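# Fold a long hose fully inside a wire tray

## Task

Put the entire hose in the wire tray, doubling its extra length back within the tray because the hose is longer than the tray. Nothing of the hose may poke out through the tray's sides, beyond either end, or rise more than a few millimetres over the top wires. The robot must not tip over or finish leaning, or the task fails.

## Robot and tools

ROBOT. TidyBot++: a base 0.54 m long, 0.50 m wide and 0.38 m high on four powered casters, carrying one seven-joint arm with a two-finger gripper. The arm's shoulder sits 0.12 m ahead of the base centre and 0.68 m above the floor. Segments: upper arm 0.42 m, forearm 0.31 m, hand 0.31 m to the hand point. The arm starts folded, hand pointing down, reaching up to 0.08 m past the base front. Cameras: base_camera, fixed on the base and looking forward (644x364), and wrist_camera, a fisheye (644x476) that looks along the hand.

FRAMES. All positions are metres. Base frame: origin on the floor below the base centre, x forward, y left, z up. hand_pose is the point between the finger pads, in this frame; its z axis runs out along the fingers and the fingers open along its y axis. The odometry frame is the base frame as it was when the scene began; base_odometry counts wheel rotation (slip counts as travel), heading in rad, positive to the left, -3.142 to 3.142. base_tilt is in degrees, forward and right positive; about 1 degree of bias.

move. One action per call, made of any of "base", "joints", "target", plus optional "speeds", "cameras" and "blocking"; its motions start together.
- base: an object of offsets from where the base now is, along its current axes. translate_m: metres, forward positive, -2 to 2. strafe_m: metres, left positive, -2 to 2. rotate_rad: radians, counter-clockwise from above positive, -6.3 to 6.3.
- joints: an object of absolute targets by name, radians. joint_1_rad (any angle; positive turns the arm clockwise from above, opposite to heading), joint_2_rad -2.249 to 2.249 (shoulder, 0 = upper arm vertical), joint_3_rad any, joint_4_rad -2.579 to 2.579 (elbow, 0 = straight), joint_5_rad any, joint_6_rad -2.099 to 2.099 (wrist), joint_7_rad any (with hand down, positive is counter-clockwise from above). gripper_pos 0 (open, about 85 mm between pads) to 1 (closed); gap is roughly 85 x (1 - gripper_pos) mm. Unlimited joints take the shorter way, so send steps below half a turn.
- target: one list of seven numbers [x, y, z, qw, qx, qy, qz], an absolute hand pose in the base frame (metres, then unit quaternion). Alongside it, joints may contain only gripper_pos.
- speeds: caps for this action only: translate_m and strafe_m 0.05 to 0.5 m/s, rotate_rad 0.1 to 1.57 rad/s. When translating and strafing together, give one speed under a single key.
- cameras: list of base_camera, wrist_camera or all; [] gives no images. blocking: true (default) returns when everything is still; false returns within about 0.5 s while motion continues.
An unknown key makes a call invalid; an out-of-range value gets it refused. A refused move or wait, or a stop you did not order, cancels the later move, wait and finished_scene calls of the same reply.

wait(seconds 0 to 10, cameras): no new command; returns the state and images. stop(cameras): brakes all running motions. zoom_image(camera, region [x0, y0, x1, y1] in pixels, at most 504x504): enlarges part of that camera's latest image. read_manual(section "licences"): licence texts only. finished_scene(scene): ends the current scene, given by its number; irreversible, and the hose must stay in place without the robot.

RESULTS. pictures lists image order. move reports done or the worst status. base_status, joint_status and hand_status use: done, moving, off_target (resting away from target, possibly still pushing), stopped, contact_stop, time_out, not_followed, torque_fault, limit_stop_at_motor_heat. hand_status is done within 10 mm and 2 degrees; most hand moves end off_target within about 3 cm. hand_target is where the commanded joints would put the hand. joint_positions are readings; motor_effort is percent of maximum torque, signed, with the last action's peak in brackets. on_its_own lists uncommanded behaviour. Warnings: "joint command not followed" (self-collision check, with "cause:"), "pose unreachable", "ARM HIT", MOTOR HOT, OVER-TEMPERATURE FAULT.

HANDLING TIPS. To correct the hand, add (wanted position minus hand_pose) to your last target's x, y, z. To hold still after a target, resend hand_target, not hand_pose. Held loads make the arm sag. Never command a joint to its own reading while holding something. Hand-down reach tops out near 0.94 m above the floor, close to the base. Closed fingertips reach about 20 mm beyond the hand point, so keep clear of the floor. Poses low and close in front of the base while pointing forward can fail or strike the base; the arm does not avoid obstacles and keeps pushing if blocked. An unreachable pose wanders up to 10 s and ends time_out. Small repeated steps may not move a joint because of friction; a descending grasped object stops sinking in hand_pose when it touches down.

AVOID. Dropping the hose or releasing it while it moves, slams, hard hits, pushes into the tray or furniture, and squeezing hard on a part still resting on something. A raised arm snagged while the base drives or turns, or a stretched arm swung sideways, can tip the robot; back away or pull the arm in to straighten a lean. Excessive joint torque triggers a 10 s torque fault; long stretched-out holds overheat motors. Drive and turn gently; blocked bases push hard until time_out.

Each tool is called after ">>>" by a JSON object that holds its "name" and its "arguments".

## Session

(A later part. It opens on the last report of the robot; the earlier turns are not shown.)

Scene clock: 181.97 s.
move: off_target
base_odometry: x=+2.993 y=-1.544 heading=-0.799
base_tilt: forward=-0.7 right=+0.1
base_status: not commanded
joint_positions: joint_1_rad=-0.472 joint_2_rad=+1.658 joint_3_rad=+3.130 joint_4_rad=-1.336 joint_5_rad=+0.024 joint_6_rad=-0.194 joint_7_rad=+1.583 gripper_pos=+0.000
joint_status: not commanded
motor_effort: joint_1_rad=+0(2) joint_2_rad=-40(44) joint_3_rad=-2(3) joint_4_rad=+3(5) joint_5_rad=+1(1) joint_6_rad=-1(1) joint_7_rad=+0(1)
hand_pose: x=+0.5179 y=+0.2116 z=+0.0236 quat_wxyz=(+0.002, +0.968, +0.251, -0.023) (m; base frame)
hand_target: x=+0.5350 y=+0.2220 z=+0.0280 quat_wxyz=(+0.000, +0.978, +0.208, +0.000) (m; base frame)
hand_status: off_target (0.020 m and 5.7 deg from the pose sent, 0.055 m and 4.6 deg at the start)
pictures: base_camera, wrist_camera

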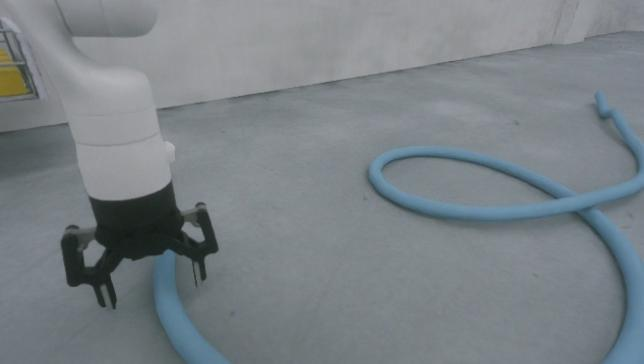

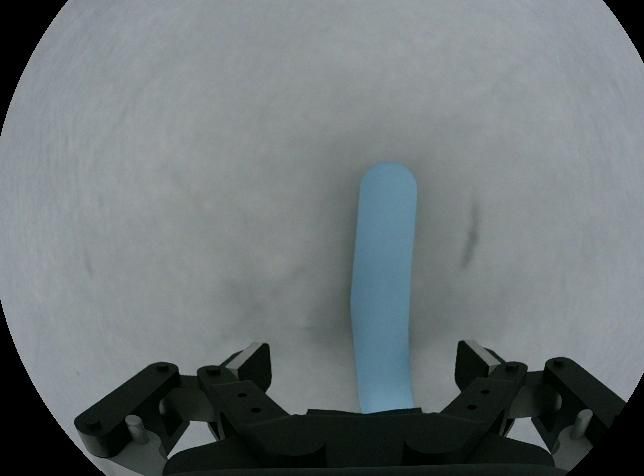

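>>> {"name": "move", "arguments": {"joints": {"gripper_pos": 0.9}, "cameras": []}}

>>> {"name": "move", "arguments": {"target": [0.50, 0.15, 0.25, 0, 0.978, 0.208, 0]}}

Scene clock: 188.50 s.
move: off_target
base_odometry: x=+2.993 y=-1.544 heading=-0.799
base_tilt: forward=-0.8 right=+0.1
base_status: not commanded
joint_positions: joint_1_rad=-0.472 joint_2_rad=+1.656 joint_3_rad=+3.131 joint_4_rad=-1.335 joint_5_rad=+0.024 joint_6_rad=-0.194 joint_7_rad=+1.582 gripper_pos=+0.765
joint_status: gripper_pos off_target (ended at +0.765, target +0.900)
motor_effort: joint_1_rad=-1(2) joint_2_rad=-40(41) joint_3_rad=-3(3) joint_4_rad=+2(5) joint_5_rad=+1(1) joint_6_rad=+0(2) joint_7_rad=+0(1)
hand_pose: x=+0.5192 y=+0.2119 z=+0.0245 quat_wxyz=(+0.002, +0.968, +0.251, -0.022) (m; base frame)
hand_target: x=+0.5350 y=+0.2220 z=+0.0280 quat_wxyz=(+0.000, +0.978, +0.208, +0.000) (m; base frame)
hand_status: not commanded
pictures: none
No camera images: "cameras" was empty.

Scene clock: 190.57 s.
move: off_target
base_odometry: x=+2.993 y=-1.544 heading=-0.799
base_tilt: forward=-0.7 right=+0.1
base_status: not commanded
joint_positions: joint_1_rad=-0.390 joint_2_rad=+1.124 joint_3_rad=+3.131 joint_4_rad=-1.914 joint_5_rad=+0.024 joint_6_rad=-0.158 joint_7_rad=+1.582 gripper_pos=+0.765
joint_status: not commanded
motor_effort: joint_1_rad=-1(1) joint_2_rad=-37(43) joint_3_rad=-1(3) joint_4_rad=+1(4) joint_5_rad=+0(1) joint_6_rad=-2(2) joint_7_rad=+0(1)
hand_pose: x=+0.4818 y=+0.1559 z=+0.2402 quat_wxyz=(+0.002, +0.977, +0.213, -0.027) (m; base frame)
hand_target: x=+0.5000 y=+0.1500 z=+0.2500 quat_wxyz=(+0.000, +0.978, +0.208, +0.000) (m; base frame)
hand_status: off_target (0.021 m and 3.2 deg from the pose sent, 0.235 m and 5.6 deg at the start)
pictures: base_camera, wrist_camera

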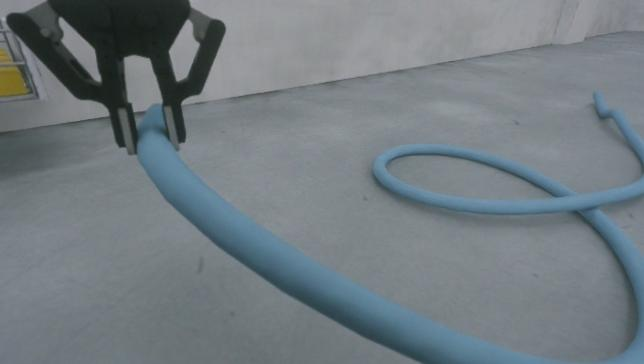

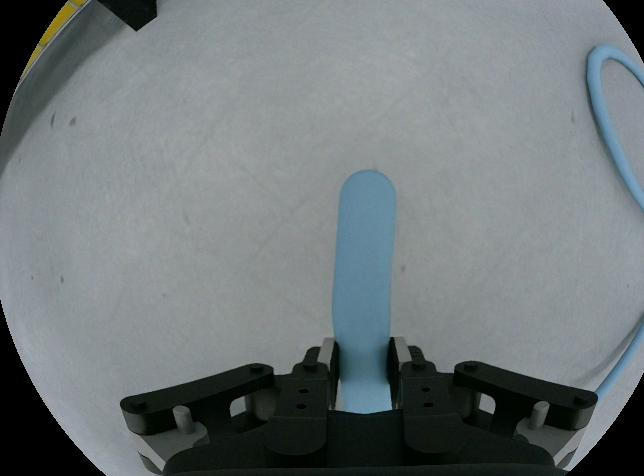

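>>> {"name": "move", "arguments": {"base": {"translate_m": -0.36, "strafe_m": 0.35, "rotate_rad": 0.8}, "speeds": {"rotate_rad": 0.5, "translate_m": 0.25}, "cameras": []}}

>>> {"name": "move", "arguments": {"target": [0.50, 0.0, 0.38, 0, 0.7071, 0.7071, 0]}}

Scene clock: 196.00 s.
move: done
base_odometry: x=+2.993 y=-1.041 heading=+0.001
base_tilt: forward=-0.7 right=+0.0
base_status: done
joint_positions: joint_1_rad=-0.365 joint_2_rad=+1.124 joint_3_rad=+3.140 joint_4_rad=-1.918 joint_5_rad=+0.024 joint_6_rad=-0.154 joint_7_rad=+1.582 gripper_pos=+0.765
joint_status: not commanded
motor_effort: joint_1_rad=-1(7) joint_2_rad=-37(38) joint_3_rad=-2(6) joint_4_rad=+2(3) joint_5_rad=+0(1) joint_6_rad=-1(2) joint_7_rad=+0(1)
hand_pose: x=+0.4863 y=+0.1414 z=+0.2401 quat_wxyz=(+0.006, +0.980, +0.199, -0.027) (m; base frame)
hand_target: x=+0.5000 y=+0.1500 z=+0.2500 quat_wxyz=(+0.000, +0.978, +0.208, +0.000) (m; base frame)
hand_status: not commanded
pictures: none
No camera images: "cameras" was empty.

Scene clock: 198.20 s.
move: off_target
base_odometry: x=+2.993 y=-1.041 heading=+0.001
base_tilt: forward=-0.7 right=+0.1
base_status: not commanded
joint_positions: joint_1_rad=+0.202 joint_2_rad=+0.807 joint_3_rad=+2.850 joint_4_rad=-2.062 joint_5_rad=+0.567 joint_6_rad=-0.315 joint_7_rad=+2.470 gripper_pos=+0.765
joint_status: not commanded
motor_effort: joint_1_rad=+0(2) joint_2_rad=-32(38) joint_3_rad=-4(4) joint_4_rad=+6(6) joint_5_rad=+3(3) joint_6_rad=-1(2) joint_7_rad=+2(2)
hand_pose: x=+0.5132 y=+0.0161 z=+0.3704 quat_wxyz=(-0.007, +0.751, +0.660, +0.024) (m; base frame)
hand_target: x=+0.5000 y=+0.0000 z=+0.3800 quat_wxyz=(+0.000, +0.707, +0.707, +0.000) (m; base frame)
hand_status: off_target (0.023 m and 7.9 deg from the pose sent, 0.199 m and 67.1 deg at the start)
pictures: base_camera, wrist_camera

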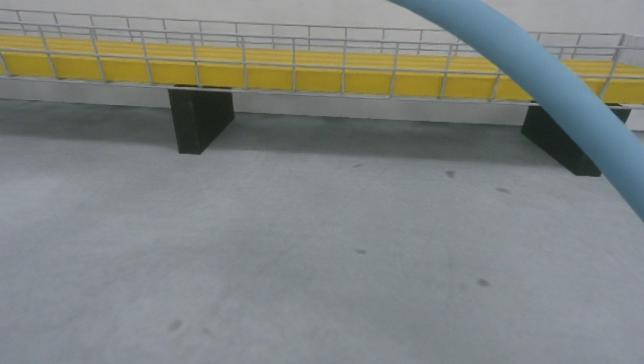

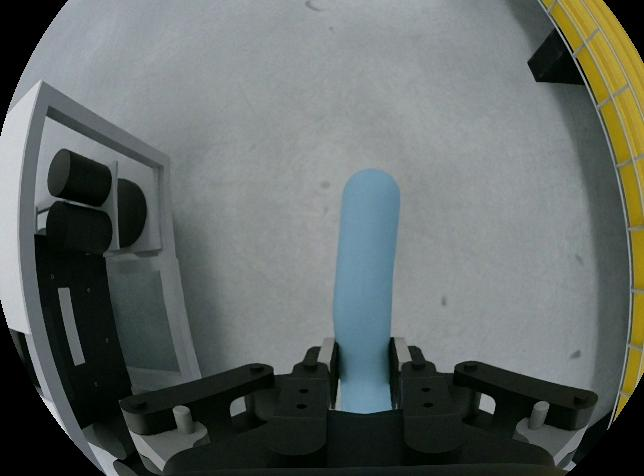

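>>> {"name": "move", "arguments": {"base": {"rotate_rad": -0.12}, "cameras": []}}

>>> {"name": "move", "arguments": {"base": {"strafe_m": 1.0}, "speeds": {"strafe_m": 0.25}}}

Scene clock: 207.83 s.
move: done
base_odometry: x=+2.993 y=-1.041 heading=-0.119
base_tilt: forward=-0.7 right=+0.1
base_status: done
joint_positions: joint_1_rad=+0.222 joint_2_rad=+0.807 joint_3_rad=+2.837 joint_4_rad=-2.063 joint_5_rad=+0.571 joint_6_rad=-0.323 joint_7_rad=+2.472 gripper_pos=+0.765
joint_status: not commanded
motor_effort: joint_1_rad=+0(4) joint_2_rad=-32(33) joint_3_rad=-3(6) joint_4_rad=+6(6) joint_5_rad=+3(3) joint_6_rad=-1(2) joint_7_rad=+2(2)
hand_pose: x=+0.5112 y=+0.0130 z=+0.3712 quat_wxyz=(-0.010, +0.753, +0.658, +0.023) (m; base frame)
hand_target: x=+0.5000 y=+0.0000 z=+0.3800 quat_wxyz=(+0.000, +0.707, +0.707, +0.000) (m; base frame)
hand_status: not commanded
pictures: none
No camera images: "cameras" was empty.

Scene clock: 212.70 s.
move: done
base_odometry: x=+3.112 y=-0.048 heading=-0.120
base_tilt: forward=-0.8 right=+0.1
base_status: done
joint_positions: joint_1_rad=+0.223 joint_2_rad=+0.807 joint_3_rad=+2.837 joint_4_rad=-2.067 joint_5_rad=+0.579 joint_6_rad=-0.331 joint_7_rad=+2.478 gripper_pos=+0.765
joint_status: not commanded
motor_effort: joint_1_rad=-2(4) joint_2_rad=-33(33) joint_3_rad=-7(8) joint_4_rad=+6(7) joint_5_rad=+1(3) joint_6_rad=+1(2) joint_7_rad=+1(2)
hand_pose: x=+0.5072 y=+0.0105 z=+0.3707 quat_wxyz=(-0.011, +0.749, +0.663, +0.017) (m; base frame)
hand_target: x=+0.5000 y=+0.0000 z=+0.3800 quat_wxyz=(+0.000, +0.707, +0.707, +0.000) (m; base frame)
hand_status: not commanded
pictures: base_camera, wrist_camera

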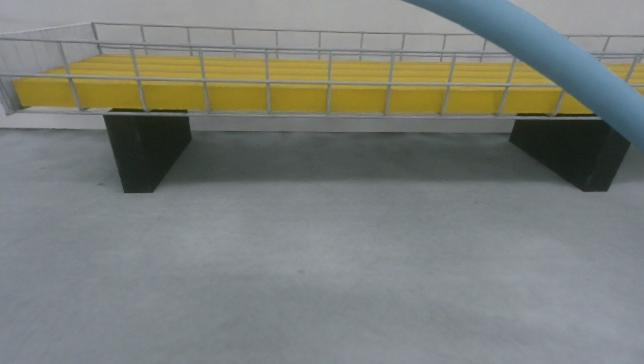

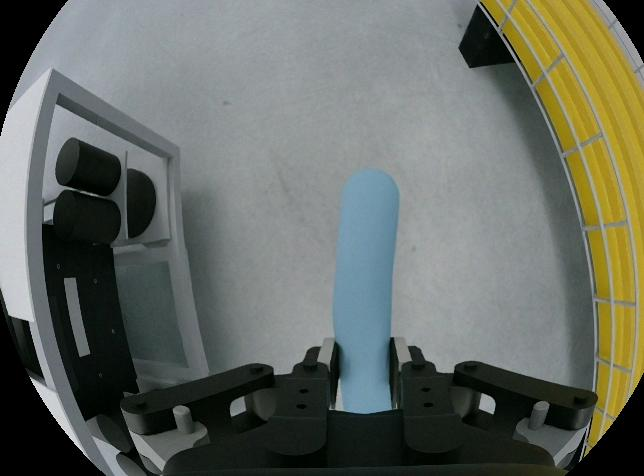

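>>> {"name": "move", "arguments": {"base": {"strafe_m": 0.36, "translate_m": 0.2}, "speeds": {"strafe_m": 0.2}}}

>>> {"name": "move", "arguments": {"target": [0.70, 0.03, 0.37, 0, 0.7071, 0.7071, 0]}}

Scene clock: 223.20 s.
move: done
base_odometry: x=+3.353 y=+0.286 heading=-0.120
base_tilt: forward=-0.7 right=+0.1
base_status: done
joint_positions: joint_1_rad=+0.230 joint_2_rad=+0.807 joint_3_rad=+2.838 joint_4_rad=-2.068 joint_5_rad=+0.581 joint_6_rad=-0.335 joint_7_rad=+2.478 gripper_pos=+0.765
joint_status: not commanded
motor_effort: joint_1_rad=-3(5) joint_2_rad=-33(34) joint_3_rad=-7(9) joint_4_rad=+5(7) joint_5_rad=+2(2) joint_6_rad=+1(2) joint_7_rad=+1(2)
hand_pose: x=+0.5060 y=+0.0071 z=+0.3706 quat_wxyz=(-0.011, +0.750, +0.661, +0.015) (m; base frame)
hand_target: x=+0.5000 y=+0.0000 z=+0.3800 quat_wxyz=(+0.000, +0.707, +0.707, +0.000) (m; base frame)
hand_status: not commanded
pictures: base_camera, wrist_camera

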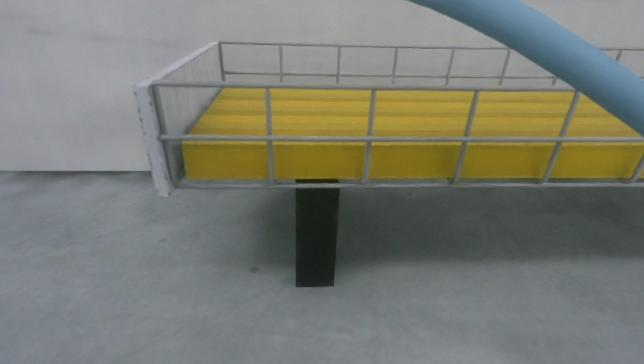

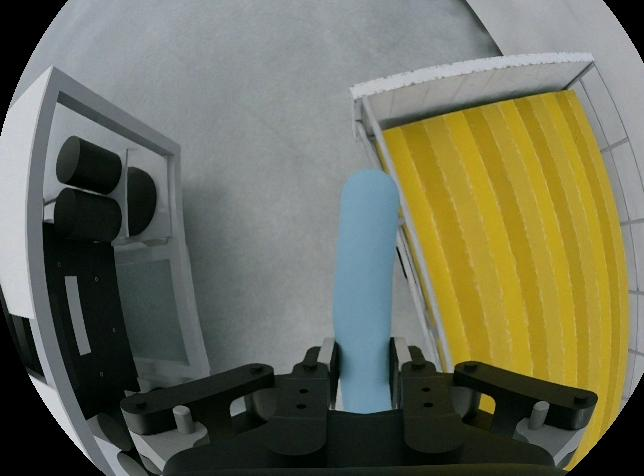

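Scene clock: 225.23 s.
move: off_target
base_odometry: x=+3.353 y=+0.286 heading=-0.120
base_tilt: forward=-0.7 right=+0.1
base_status: not commanded
joint_positions: joint_1_rad=+0.155 joint_2_rad=+1.069 joint_3_rad=+2.850 joint_4_rad=-1.357 joint_5_rad=+0.389 joint_6_rad=-0.798 joint_7_rad=+2.759 gripper_pos=+0.766
joint_status: not commanded
motor_effort: joint_1_rad=-6(6) joint_2_rad=-49(49) joint_3_rad=-11(11) joint_4_rad=+15(16) joint_5_rad=+1(3) joint_6_rad=+4(5) joint_7_rad=+3(3)
hand_pose: x=+0.6853 y=-0.0056 z=+0.3506 quat_wxyz=(-0.001, +0.744, +0.668, -0.016) (m; base frame)
hand_target: x=+0.7000 y=+0.0300 z=+0.3700 quat_wxyz=(+0.000, +0.707, +0.707, +0.000) (m; base frame)
hand_status: off_target (0.043 m and 6.5 deg from the pose sent, 0.195 m and 7.5 deg at the start)
pictures: base_camera, wrist_camera

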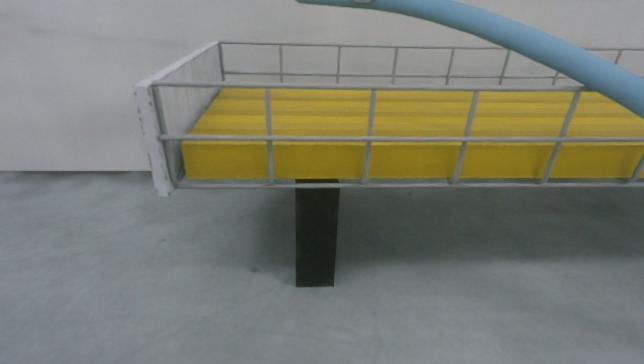

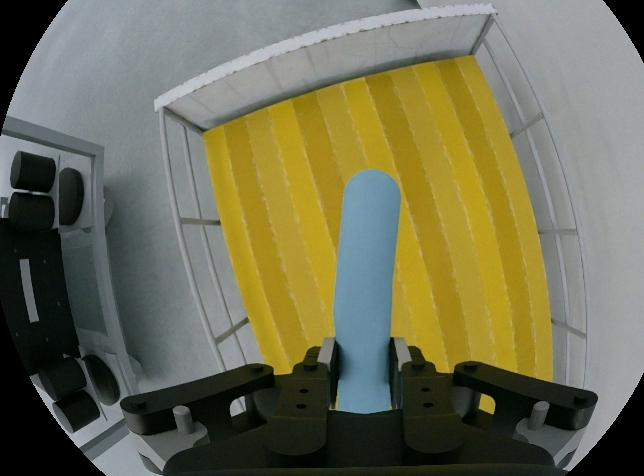

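>>> {"name": "move", "arguments": {"target": [0.77, 0.12, 0.31, 0, 0.678, 0.735, 0]}}

Scene clock: 232.40 s.
move: off_target
base_odometry: x=+3.353 y=+0.286 heading=-0.120
base_tilt: forward=-0.7 right=+0.0
base_status: not commanded
joint_positions: joint_1_rad=-0.041 joint_2_rad=+1.319 joint_3_rad=+2.918 joint_4_rad=-0.917 joint_5_rad=+0.315 joint_6_rad=-0.961 joint_7_rad=+2.822 gripper_pos=+0.766
joint_status: not commanded
motor_effort: joint_1_rad=-8(10) joint_2_rad=-53(55) joint_3_rad=-9(13) joint_4_rad=+17(18) joint_5_rad=+0(2) joint_6_rad=+6(7) joint_7_rad=+3(4)
hand_pose: x=+0.7626 y=+0.0696 z=+0.2907 quat_wxyz=(+0.008, +0.718, +0.696, -0.022) (m; base frame)
hand_target: x=+0.7700 y=+0.1200 z=+0.3100 quat_wxyz=(+0.000, +0.678, +0.735, +0.000) (m; base frame)
hand_status: off_target (0.055 m and 7.0 deg from the pose sent, 0.157 m and 11.0 deg at the start)
pictures: base_camera, wrist_camera

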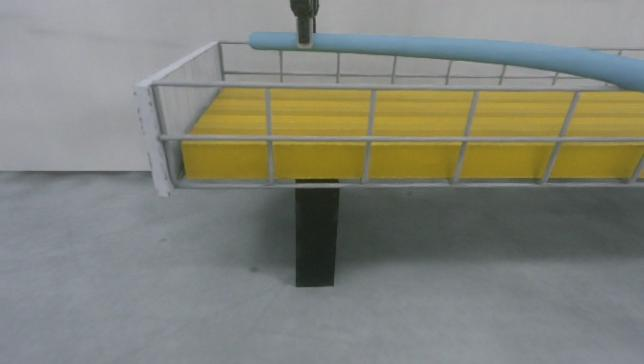

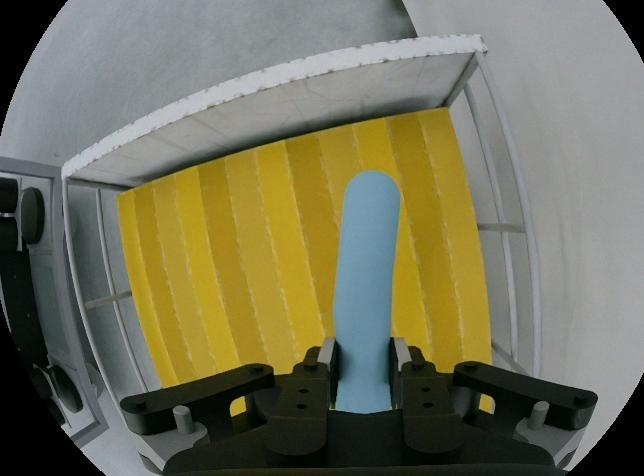

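>>> {"name": "move", "arguments": {"target": [0.795, 0.13, 0.245, 0, 0.678, 0.735, 0]}}

Scene clock: 235.70 s.
move: off_target
base_odometry: x=+3.353 y=+0.285 heading=-0.120
base_tilt: forward=-0.7 right=+0.1
base_status: not commanded
joint_positions: joint_1_rad=-0.068 joint_2_rad=+1.502 joint_3_rad=+2.981 joint_4_rad=-0.658 joint_5_rad=+0.260 joint_6_rad=-1.039 joint_7_rad=+2.872 gripper_pos=+0.766
joint_status: not commanded
motor_effort: joint_1_rad=-11(11) joint_2_rad=-54(57) joint_3_rad=-9(11) joint_4_rad=+18(19) joint_5_rad=-2(3) joint_6_rad=+8(10) joint_7_rad=+3(4)
hand_pose: x=+0.7849 y=+0.0572 z=+0.2298 quat_wxyz=(+0.012, +0.724, +0.689, -0.036) (m; base frame)
hand_target: x=+0.7950 y=+0.1300 z=+0.2450 quat_wxyz=(+0.000, +0.678, +0.735, +0.000) (m; base frame)
hand_status: off_target (0.075 m and 8.6 deg from the pose sent, 0.082 m and 7.0 deg at the start)
pictures: base_camera, wrist_camera

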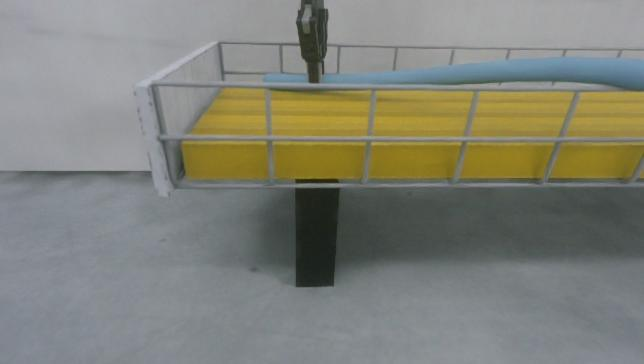

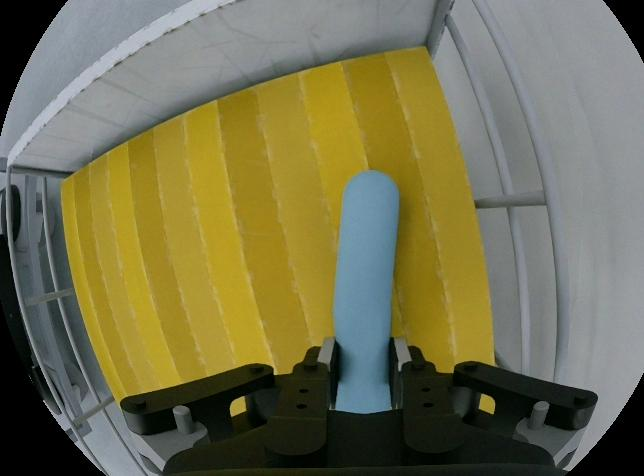

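>>> {"name": "move", "arguments": {"target": [0.795, 0.13, 0.235, 0, 0.678, 0.735, 0], "cameras": ["base_camera"]}}

>>> {"name": "move", "arguments": {"joints": {"gripper_pos": 0.5}}}

Scene clock: 239.03 s.
move: off_target
base_odometry: x=+3.353 y=+0.285 heading=-0.120
base_tilt: forward=-0.7 right=+0.0
base_status: not commanded
joint_positions: joint_1_rad=-0.069 joint_2_rad=+1.512 joint_3_rad=+2.987 joint_4_rad=-0.640 joint_5_rad=+0.252 joint_6_rad=-1.048 joint_7_rad=+2.878 gripper_pos=+0.766
joint_status: not commanded
motor_effort: joint_1_rad=-11(11) joint_2_rad=-53(54) joint_3_rad=-9(10) joint_4_rad=+19(20) joint_5_rad=-2(2) joint_6_rad=+10(12) joint_7_rad=+3(4)
hand_pose: x=+0.7859 y=+0.0566 z=+0.2276 quat_wxyz=(+0.011, +0.724, +0.689, -0.037) (m; base frame)
hand_target: x=+0.7950 y=+0.1300 z=+0.2350 quat_wxyz=(+0.000, +0.678, +0.735, +0.000) (m; base frame)
hand_status: off_target (0.074 m and 8.6 deg from the pose sent, 0.074 m and 8.6 deg at the start)
pictures: base_camera

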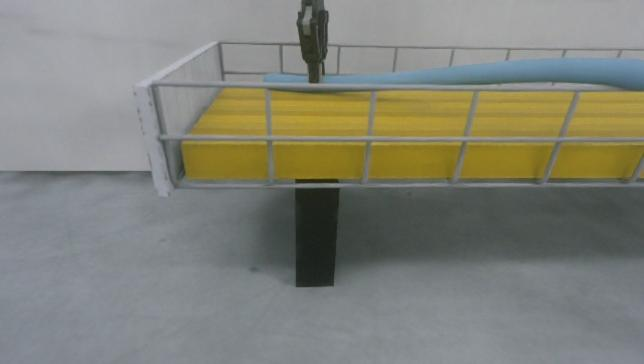

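Scene clock: 239.80 s.
move: done
base_odometry: x=+3.353 y=+0.285 heading=-0.120
base_tilt: forward=-0.6 right=+0.0
base_status: not commanded
joint_positions: joint_1_rad=-0.101 joint_2_rad=+1.512 joint_3_rad=+2.988 joint_4_rad=-0.619 joint_5_rad=+0.242 joint_6_rad=-1.040 joint_7_rad=+2.899 gripper_pos=+0.500
joint_status: all done
motor_effort: joint_1_rad=-8(11) joint_2_rad=-52(53) joint_3_rad=-8(10) joint_4_rad=+15(19) joint_5_rad=-2(3) joint_6_rad=+3(10) joint_7_rad=+1(4)
hand_pose: x=+0.7957 y=+0.0807 z=+0.2326 quat_wxyz=(+0.017, +0.708, +0.705, -0.023) (m; base frame)
hand_target: x=+0.7950 y=+0.1300 z=+0.2350 quat_wxyz=(+0.000, +0.678, +0.735, +0.000) (m; base frame)
hand_status: not commanded
pictures: base_camera, wrist_camera

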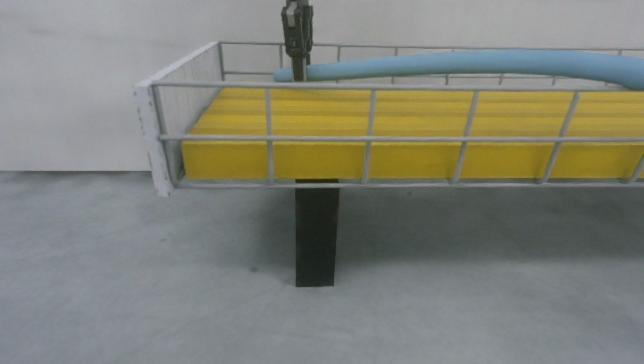

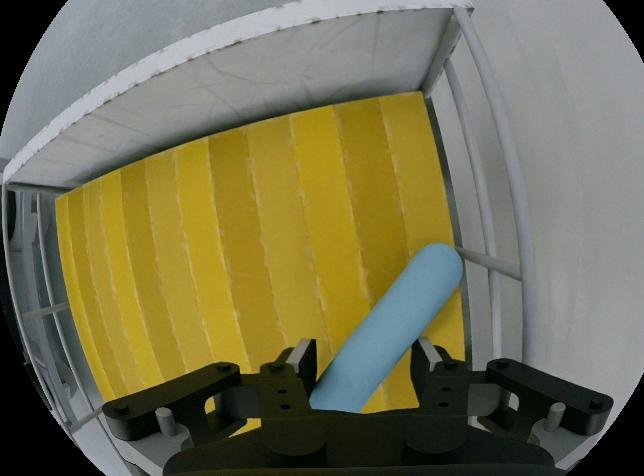

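>>> {"name": "move", "arguments": {"target": [0.74, 0.10, 0.40, 0, 0.7071, 0.7071, 0], "joints": {"gripper_pos": 0.2}, "cameras": []}}

>>> {"name": "move", "arguments": {"base": {"strafe_m": -0.6}, "target": [0.4, 0.0, 0.75, 0, 0.94, 0, 0.342]}}

Scene clock: 246.50 s.
move: off_target
base_odometry: x=+3.353 y=+0.285 heading=-0.120
base_tilt: forward=-0.7 right=+0.1
base_status: not commanded
joint_positions: joint_1_rad=-0.066 joint_2_rad=+1.096 joint_3_rad=+2.911 joint_4_rad=-1.066 joint_5_rad=+0.240 joint_6_rad=-1.040 joint_7_rad=+2.889 gripper_pos=+0.200
joint_status: all done
motor_effort: joint_1_rad=+0(8) joint_2_rad=-47(54) joint_3_rad=-5(8) joint_4_rad=+15(16) joint_5_rad=+1(2) joint_6_rad=+0(2) joint_7_rad=+1(1)
hand_pose: x=+0.7326 y=+0.1028 z=+0.3966 quat_wxyz=(-0.010, +0.689, +0.725, -0.015) (m; base frame)
hand_target: x=+0.7400 y=+0.1000 z=+0.4000 quat_wxyz=(+0.000, +0.707, +0.707, +0.000) (m; base frame)
hand_status: off_target (0.009 m and 3.6 deg from the pose sent, 0.177 m and 3.3 deg at the start)
pictures: none
No camera images: "cameras" was empty.

Scene clock: 249.67 s.
move: off_target
base_odometry: x=+3.282 y=-0.310 heading=-0.119
base_tilt: forward=-0.7 right=+0.1
base_status: done
joint_positions: joint_1_rad=-0.024 joint_2_rad=-0.567 joint_3_rad=+3.124 joint_4_rad=-2.270 joint_5_rad=+0.040 joint_6_rad=-0.775 joint_7_rad=+1.645 gripper_pos=+0.200
joint_status: not commanded
motor_effort: joint_1_rad=+0(3) joint_2_rad=+1(50) joint_3_rad=+0(5) joint_4_rad=+20(21) joint_5_rad=+1(2) joint_6_rad=+5(5) joint_7_rad=+0(1)
hand_pose: x=+0.3961 y=+0.0039 z=+0.7500 quat_wxyz=(+0.028, +0.943, +0.064, +0.325) (m; base frame)
hand_target: x=+0.4000 y=+0.0000 z=+0.7500 quat_wxyz=(+0.000, +0.940, +0.000, +0.342) (m; base frame)
hand_status: off_target (0.005 m and 8.2 deg from the pose sent, 0.496 m and 100.1 deg at the start)
pictures: base_camera, wrist_camera

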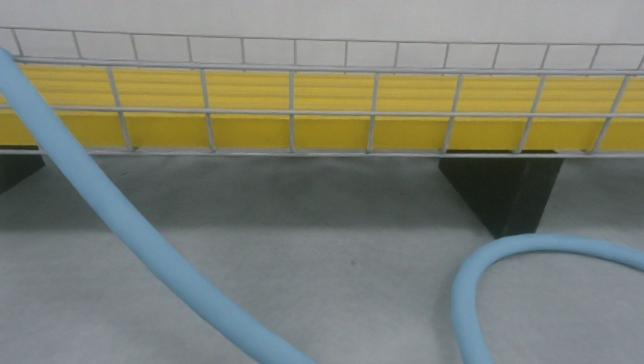

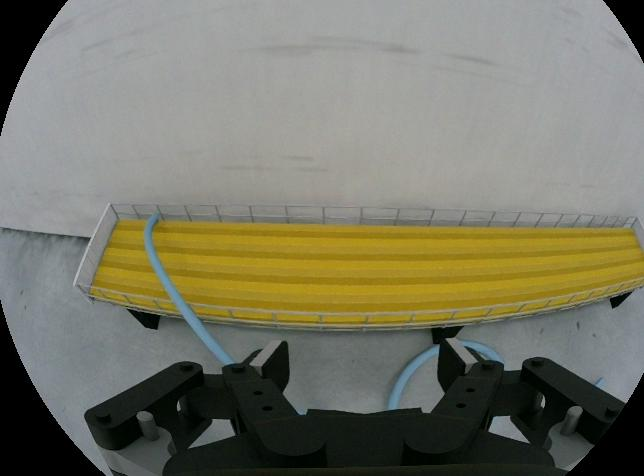

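>>> {"name": "move", "arguments": {"target": [0.47, 0.04, 0.2, 0, 0.780, 0.626, 0], "joints": {"gripper_pos": 0.0}}}

Scene clock: 258.20 s.
move: off_target
base_odometry: x=+3.282 y=-0.310 heading=-0.119
base_tilt: forward=-0.7 right=+0.2
base_status: not commanded
joint_positions: joint_1_rad=-0.158 joint_2_rad=+1.226 joint_3_rad=+3.207 joint_4_rad=-2.069 joint_5_rad=+0.505 joint_6_rad=+0.108 joint_7_rad=+2.163 gripper_pos=+0.000
joint_status: all done
motor_effort: joint_1_rad=-1(1) joint_2_rad=-32(34) joint_3_rad=+0(1) joint_4_rad=-3(21) joint_5_rad=+1(1) joint_6_rad=-1(5) joint_7_rad=+0(1)
hand_pose: x=+0.4476 y=+0.0328 z=+0.2023 quat_wxyz=(-0.009, +0.817, +0.576, -0.028) (m; base frame)
hand_target: x=+0.4700 y=+0.0400 z=+0.2000 quat_wxyz=(+0.000, +0.780, +0.626, +0.000) (m; base frame)
hand_status: off_target (0.024 m and 7.9 deg from the pose sent, 0.556 m and 78.3 deg at the start)
pictures: base_camera, wrist_camera

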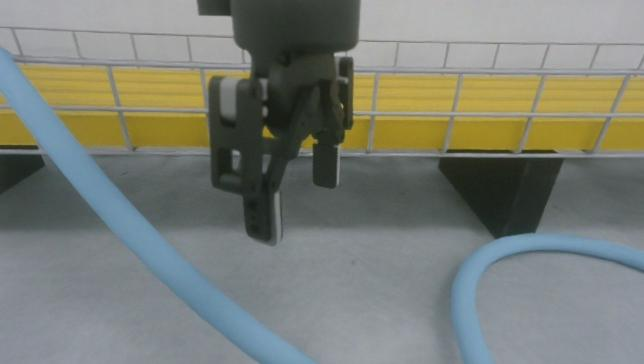

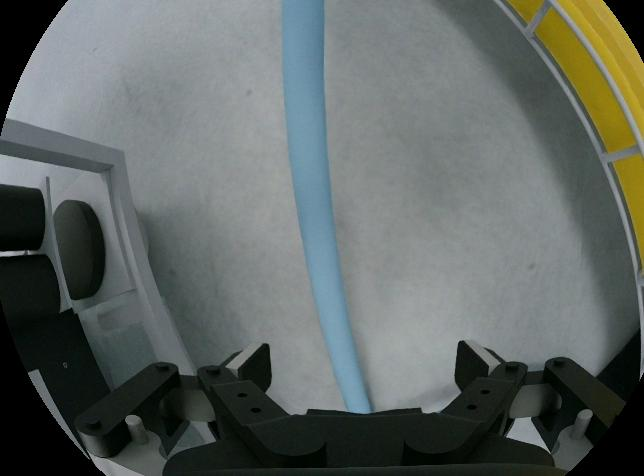

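>>> {"name": "move", "arguments": {"base": {"translate_m": -0.12}, "target": [0.55, 0.05, 0.09, 0, 0.790, 0.613, 0]}}

Scene clock: 263.50 s.
move: off_target
base_odometry: x=+3.162 y=-0.296 heading=-0.119
base_tilt: forward=-0.8 right=+0.1
base_status: done
joint_positions: joint_1_rad=-0.109 joint_2_rad=+1.486 joint_3_rad=+3.132 joint_4_rad=-1.616 joint_5_rad=+0.573 joint_6_rad=-0.004 joint_7_rad=+2.166 gripper_pos=+0.000
joint_status: not commanded
motor_effort: joint_1_rad=-1(2) joint_2_rad=-39(40) joint_3_rad=-2(2) joint_4_rad=+1(4) joint_5_rad=+1(1) joint_6_rad=+0(1) joint_7_rad=+0(1)
hand_pose: x=+0.5587 y=+0.0547 z=+0.0925 quat_wxyz=(+0.006, +0.803, +0.596, +0.018) (m; base frame)
hand_target: x=+0.5500 y=+0.0500 z=+0.0900 quat_wxyz=(+0.000, +0.790, +0.613, +0.000) (m; base frame)
hand_status: off_target (0.010 m and 3.2 deg from the pose sent, 0.153 m and 6.3 deg at the start)
pictures: base_camera, wrist_camera

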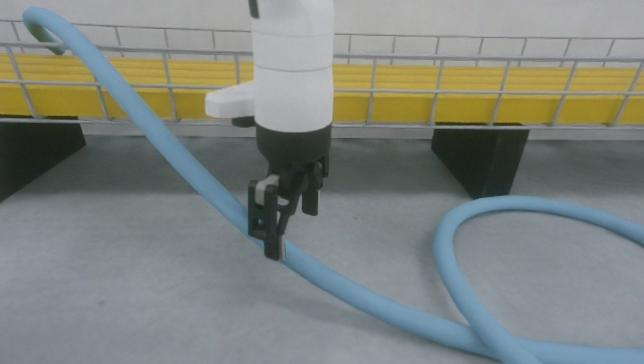

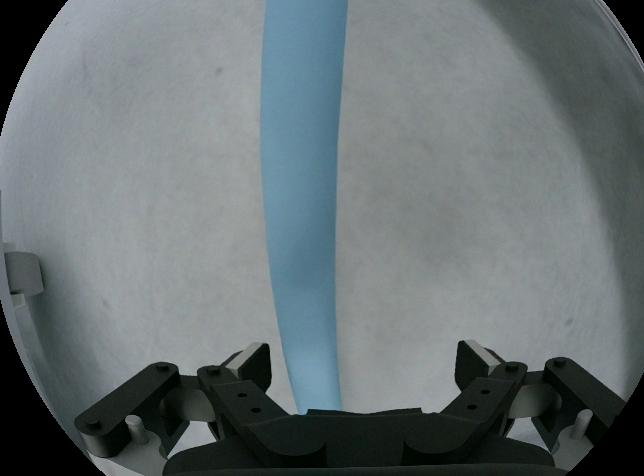

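>>> {"name": "move", "arguments": {"target": [0.527, 0.055, 0.07, 0, 0.790, 0.613, 0]}}

Scene clock: 266.27 s.
move: done
base_odometry: x=+3.162 y=-0.296 heading=-0.119
base_tilt: forward=-0.7 right=+0.1
base_status: not commanded
joint_positions: joint_1_rad=-0.134 joint_2_rad=+1.540 joint_3_rad=+3.151 joint_4_rad=-1.624 joint_5_rad=+0.574 joint_6_rad=+0.020 joint_7_rad=+2.166 gripper_pos=+0.000
joint_status: not commanded
motor_effort: joint_1_rad=+0(2) joint_2_rad=-38(40) joint_3_rad=-1(2) joint_4_rad=+0(2) joint_5_rad=+1(1) joint_6_rad=-1(1) joint_7_rad=+0(1)
hand_pose: x=+0.5273 y=+0.0537 z=+0.0691 quat_wxyz=(-0.002, +0.796, +0.606, -0.002) (m; base frame)
hand_target: x=+0.5270 y=+0.0550 z=+0.0700 quat_wxyz=(+0.000, +0.790, +0.613, +0.000) (m; base frame)
hand_status: done (0.002 m and 1.1 deg from the pose sent, 0.039 m and 3.2 deg at the start)
pictures: base_camera, wrist_camera

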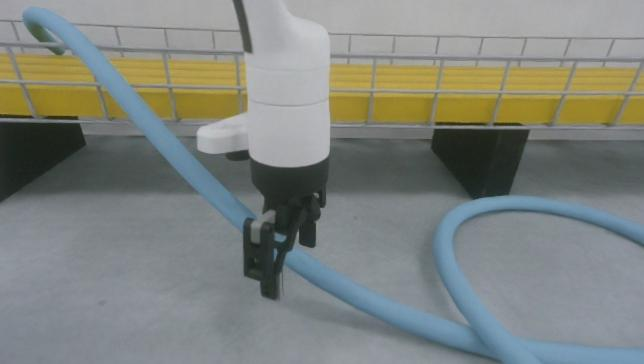

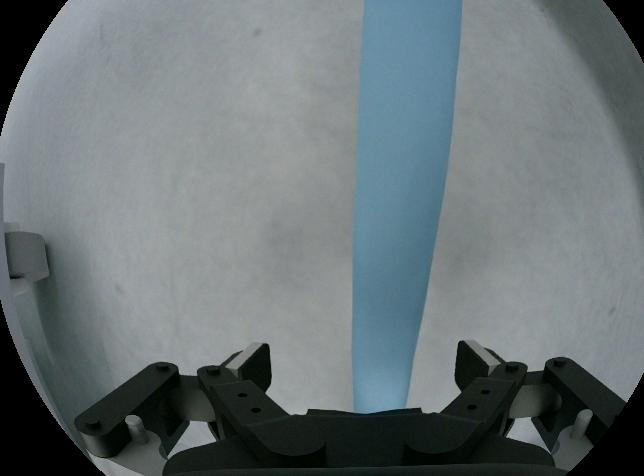

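>>> {"name": "move", "arguments": {"joints": {"gripper_pos": 0.9}, "cameras": []}}

>>> {"name": "move", "arguments": {"target": [0.50, 0.0, 0.38, 0, 0.7071, 0.7071, 0]}}

Scene clock: 270.50 s.
move: off_target
base_odometry: x=+3.162 y=-0.296 heading=-0.119
base_tilt: forward=-0.7 right=+0.1
base_status: not commanded
joint_positions: joint_1_rad=-0.134 joint_2_rad=+1.540 joint_3_rad=+3.151 joint_4_rad=-1.624 joint_5_rad=+0.574 joint_6_rad=+0.020 joint_7_rad=+2.166 gripper_pos=+0.753
joint_status: gripper_pos off_target (ended at +0.753, target +0.900)
motor_effort: joint_1_rad=-1(1) joint_2_rad=-38(39) joint_3_rad=-2(3) joint_4_rad=+0(1) joint_5_rad=+1(1) joint_6_rad=+0(1) joint_7_rad=+0(1)
hand_pose: x=+0.5273 y=+0.0537 z=+0.0691 quat_wxyz=(-0.002, +0.796, +0.606, -0.002) (m; base frame)
hand_target: x=+0.5270 y=+0.0550 z=+0.0700 quat_wxyz=(+0.000, +0.790, +0.613, +0.000) (m; base frame)
hand_status: not commanded
pictures: none
No camera images: "cameras" was empty.

Scene clock: 272.53 s.
move: off_target
base_odometry: x=+3.162 y=-0.296 heading=-0.119
base_tilt: forward=-0.7 right=+0.1
base_status: not commanded
joint_positions: joint_1_rad=+0.202 joint_2_rad=+0.823 joint_3_rad=+2.859 joint_4_rad=-2.074 joint_5_rad=+0.581 joint_6_rad=-0.328 joint_7_rad=+2.479 gripper_pos=+0.753
joint_status: not commanded
motor_effort: joint_1_rad=+0(2) joint_2_rad=-36(43) joint_3_rad=-5(6) joint_4_rad=+7(8) joint_5_rad=+1(2) joint_6_rad=+1(2) joint_7_rad=+1(1)
hand_pose: x=+0.4978 y=+0.0098 z=+0.3624 quat_wxyz=(-0.015, +0.745, +0.667, +0.005) (m; base frame)
hand_target: x=+0.5000 y=+0.0000 z=+0.3800 quat_wxyz=(+0.000, +0.707, +0.707, +0.000) (m; base frame)
hand_status: off_target (0.020 m and 6.6 deg from the pose sent, 0.317 m and 15.4 deg at the start)
pictures: base_camera, wrist_camera

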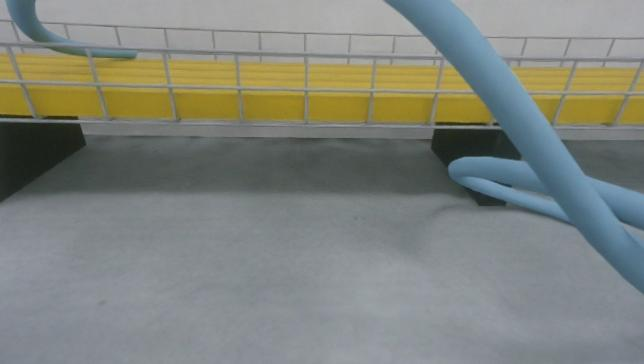

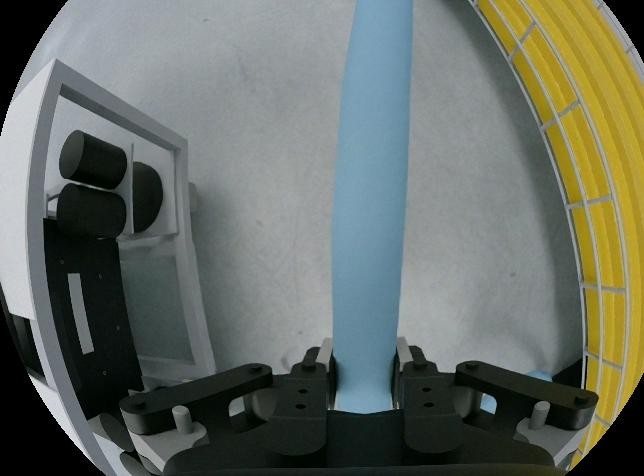

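>>> {"name": "move", "arguments": {"base": {"translate_m": 0.18}, "target": [0.68, 0.0, 0.42, 0, 0.7071, 0.7071, 0]}}

Scene clock: 278.67 s.
move: off_target
base_odometry: x=+3.341 y=-0.318 heading=-0.120
base_tilt: forward=-0.7 right=+0.1
base_status: done
joint_positions: joint_1_rad=+0.198 joint_2_rad=+0.946 joint_3_rad=+2.851 joint_4_rad=-1.447 joint_5_rad=+0.371 joint_6_rad=-0.844 joint_7_rad=+2.831 gripper_pos=+0.753
joint_status: not commanded
motor_effort: joint_1_rad=-1(3) joint_2_rad=-46(46) joint_3_rad=-6(7) joint_4_rad=+17(18) joint_5_rad=+1(4) joint_6_rad=+6(7) joint_7_rad=+0(2)
hand_pose: x=+0.6589 y=-0.0312 z=+0.4001 quat_wxyz=(+0.001, +0.732, +0.681, -0.028) (m; base frame)
hand_target: x=+0.6800 y=+0.0000 z=+0.4200 quat_wxyz=(+0.000, +0.707, +0.707, +0.000) (m; base frame)
hand_status: off_target (0.043 m and 5.3 deg from the pose sent, 0.191 m and 6.6 deg at the start)
pictures: base_camera, wrist_camera

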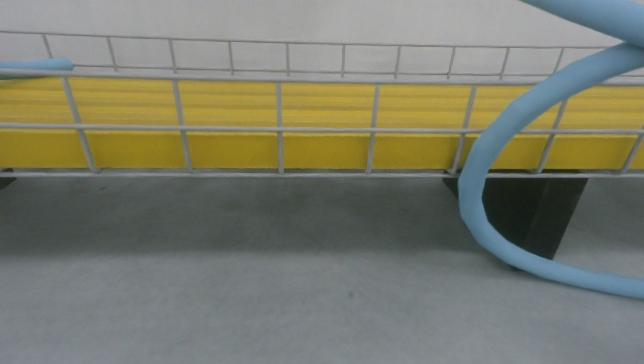

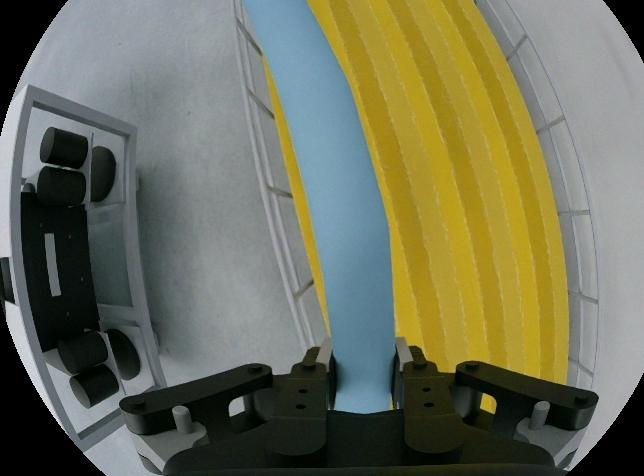

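>>> {"name": "move", "arguments": {"target": [0.70, 0.03, 0.26, 0, 0.69, 0.724, 0]}}

Scene clock: 283.90 s.
move: off_target
base_odometry: x=+3.341 y=-0.318 heading=-0.120
base_tilt: forward=-0.6 right=+0.1
base_status: not commanded
joint_positions: joint_1_rad=+0.125 joint_2_rad=+1.233 joint_3_rad=+2.856 joint_4_rad=-1.312 joint_5_rad=+0.408 joint_6_rad=-0.778 joint_7_rad=+2.833 gripper_pos=+0.753
joint_status: not commanded
motor_effort: joint_1_rad=-2(3) joint_2_rad=-42(47) joint_3_rad=-8(10) joint_4_rad=+14(18) joint_5_rad=+0(2) joint_6_rad=+7(9) joint_7_rad=+0(2)
hand_pose: x=+0.6563 y=+0.0112 z=+0.2673 quat_wxyz=(-0.038, +0.707, +0.705, -0.047) (m; base frame)
hand_target: x=+0.7000 y=+0.0300 z=+0.2600 quat_wxyz=(+0.000, +0.690, +0.724, +0.000) (m; base frame)
hand_status: off_target (0.048 m and 7.5 deg from the pose sent, 0.158 m and 7.6 deg at the start)
pictures: base_camera, wrist_camera

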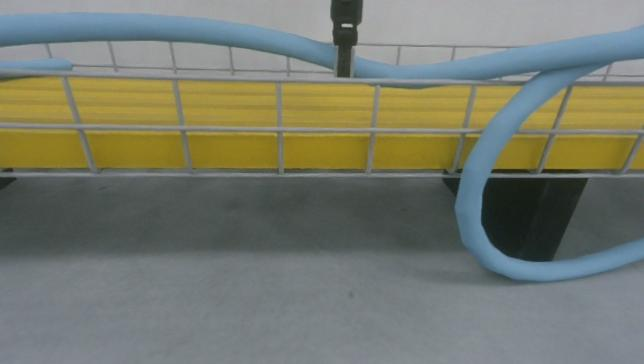

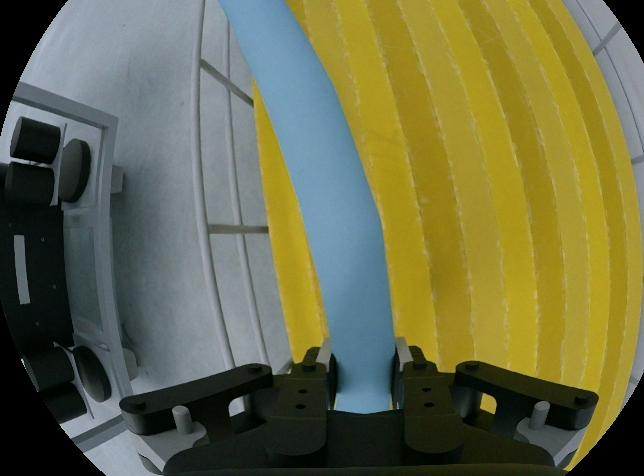

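>>> {"name": "move", "arguments": {"target": [0.76, 0.03, 0.235, 0, 0.678, 0.735, 0], "cameras": []}}

>>> {"name": "move", "arguments": {"joints": {"gripper_pos": 0.4}, "cameras": ["base_camera"]}}

>>> {"name": "move", "arguments": {"target": [0.72, 0.03, 0.42, 0, 0.7071, 0.7071, 0], "cameras": []}}

>>> {"name": "move", "arguments": {"target": [0.4, 0.0, 0.75, 0, 0.94, 0, 0.342], "base": {"translate_m": -0.1}}}

Scene clock: 288.50 s.
move: off_target
base_odometry: x=+3.341 y=-0.318 heading=-0.120
base_tilt: forward=-0.6 right=+0.2
base_status: not commanded
joint_positions: joint_1_rad=+0.083 joint_2_rad=+1.403 joint_3_rad=+2.888 joint_4_rad=-0.981 joint_5_rad=+0.375 joint_6_rad=-0.853 joint_7_rad=+2.926 gripper_pos=+0.754
joint_status: not commanded
motor_effort: joint_1_rad=-3(4) joint_2_rad=-51(51) joint_3_rad=-8(10) joint_4_rad=+17(20) joint_5_rad=+0(1) joint_6_rad=+8(14) joint_7_rad=+1(2)
hand_pose: x=+0.7347 y=+0.0053 z=+0.2243 quat_wxyz=(-0.009, +0.702, +0.711, -0.029) (m; base frame)
hand_target: x=+0.7600 y=+0.0300 z=+0.2350 quat_wxyz=(+0.000, +0.678, +0.735, +0.000) (m; base frame)
hand_status: off_target (0.037 m and 5.2 deg from the pose sent, 0.110 m and 8.4 deg at the start)
pictures: none
No camera images: "cameras" was empty.

Scene clock: 289.33 s.
move: done
base_odometry: x=+3.341 y=-0.318 heading=-0.120
base_tilt: forward=-0.6 right=+0.1
base_status: not commanded
joint_positions: joint_1_rad=+0.071 joint_2_rad=+1.407 joint_3_rad=+2.888 joint_4_rad=-0.967 joint_5_rad=+0.364 joint_6_rad=-0.853 joint_7_rad=+2.935 gripper_pos=+0.400
joint_status: all done
motor_effort: joint_1_rad=-1(3) joint_2_rad=-50(52) joint_3_rad=-5(8) joint_4_rad=+14(18) joint_5_rad=+1(2) joint_6_rad=+3(8) joint_7_rad=+0(2)
hand_pose: x=+0.7393 y=+0.0146 z=+0.2244 quat_wxyz=(-0.009, +0.699, +0.715, -0.023) (m; base frame)
hand_target: x=+0.7600 y=+0.0300 z=+0.2350 quat_wxyz=(+0.000, +0.678, +0.735, +0.000) (m; base frame)
hand_status: not commanded
pictures: base_camera

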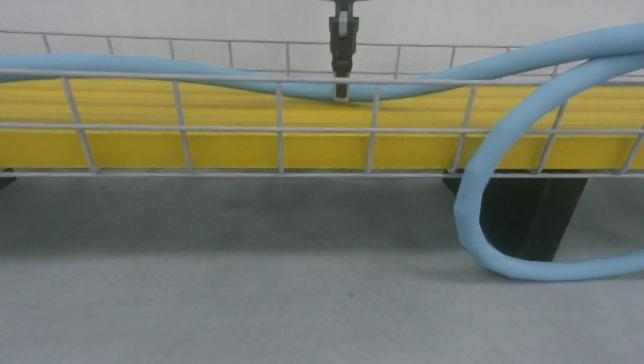

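Scene clock: 291.10 s.
move: off_target
base_odometry: x=+3.341 y=-0.318 heading=-0.120
base_tilt: forward=-0.7 right=+0.0
base_status: not commanded
joint_positions: joint_1_rad=+0.077 joint_2_rad=+1.009 joint_3_rad=+2.887 joint_4_rad=-1.206 joint_5_rad=+0.333 joint_6_rad=-0.918 joint_7_rad=+2.935 gripper_pos=+0.400
joint_status: not commanded
motor_effort: joint_1_rad=-1(2) joint_2_rad=-45(54) joint_3_rad=-5(7) joint_4_rad=+16(16) joint_5_rad=+1(2) joint_6_rad=+2(4) joint_7_rad=+0(1)
hand_pose: x=+0.7397 y=+0.0147 z=+0.4171 quat_wxyz=(+0.034, +0.689, +0.724, +0.002) (m; base frame)
hand_target: x=+0.7200 y=+0.0300 z=+0.4200 quat_wxyz=(+0.000, +0.707, +0.707, +0.000) (m; base frame)
hand_status: off_target (0.025 m and 4.8 deg from the pose sent, 0.197 m and 3.1 deg at the start)
pictures: none
No camera images: "cameras" was empty.

Scene clock: 294.20 s.
move: off_target
base_odometry: x=+3.242 y=-0.306 heading=-0.120
base_tilt: forward=-0.7 right=+0.1
base_status: done
joint_positions: joint_1_rad=+0.020 joint_2_rad=-0.567 joint_3_rad=+3.125 joint_4_rad=-2.270 joint_5_rad=+0.041 joint_6_rad=-0.775 joint_7_rad=+1.645 gripper_pos=+0.400
joint_status: not commanded
motor_effort: joint_1_rad=-1(3) joint_2_rad=+2(48) joint_3_rad=+0(7) joint_4_rad=+20(21) joint_5_rad=+1(2) joint_6_rad=+5(5) joint_7_rad=+0(1)
hand_pose: x=+0.3961 y=-0.0086 z=+0.7500 quat_wxyz=(+0.035, +0.944, +0.043, +0.324) (m; base frame)
hand_target: x=+0.4000 y=+0.0000 z=+0.7500 quat_wxyz=(+0.000, +0.940, +0.000, +0.342) (m; base frame)
hand_status: off_target (0.009 m and 6.7 deg from the pose sent, 0.476 m and 99.2 deg at the start)
pictures: base_camera, wrist_camera

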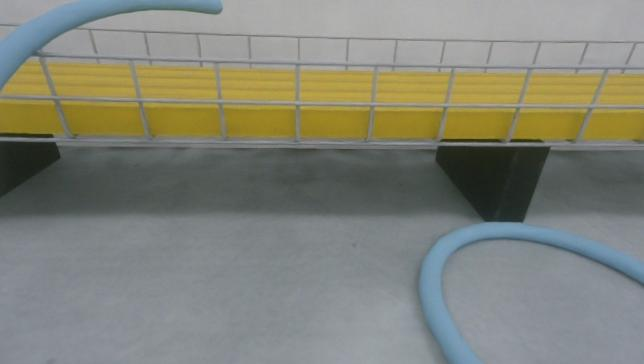

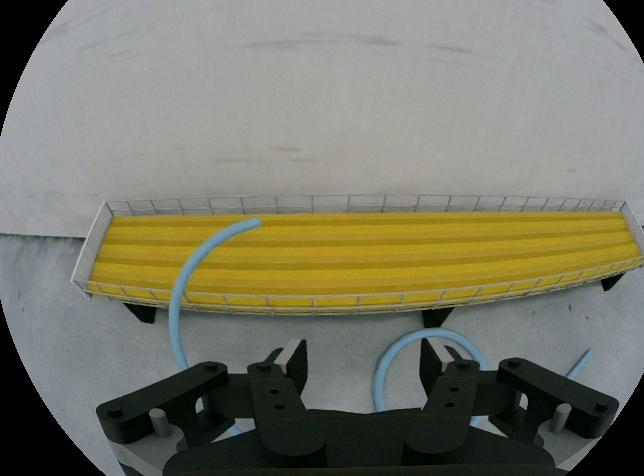

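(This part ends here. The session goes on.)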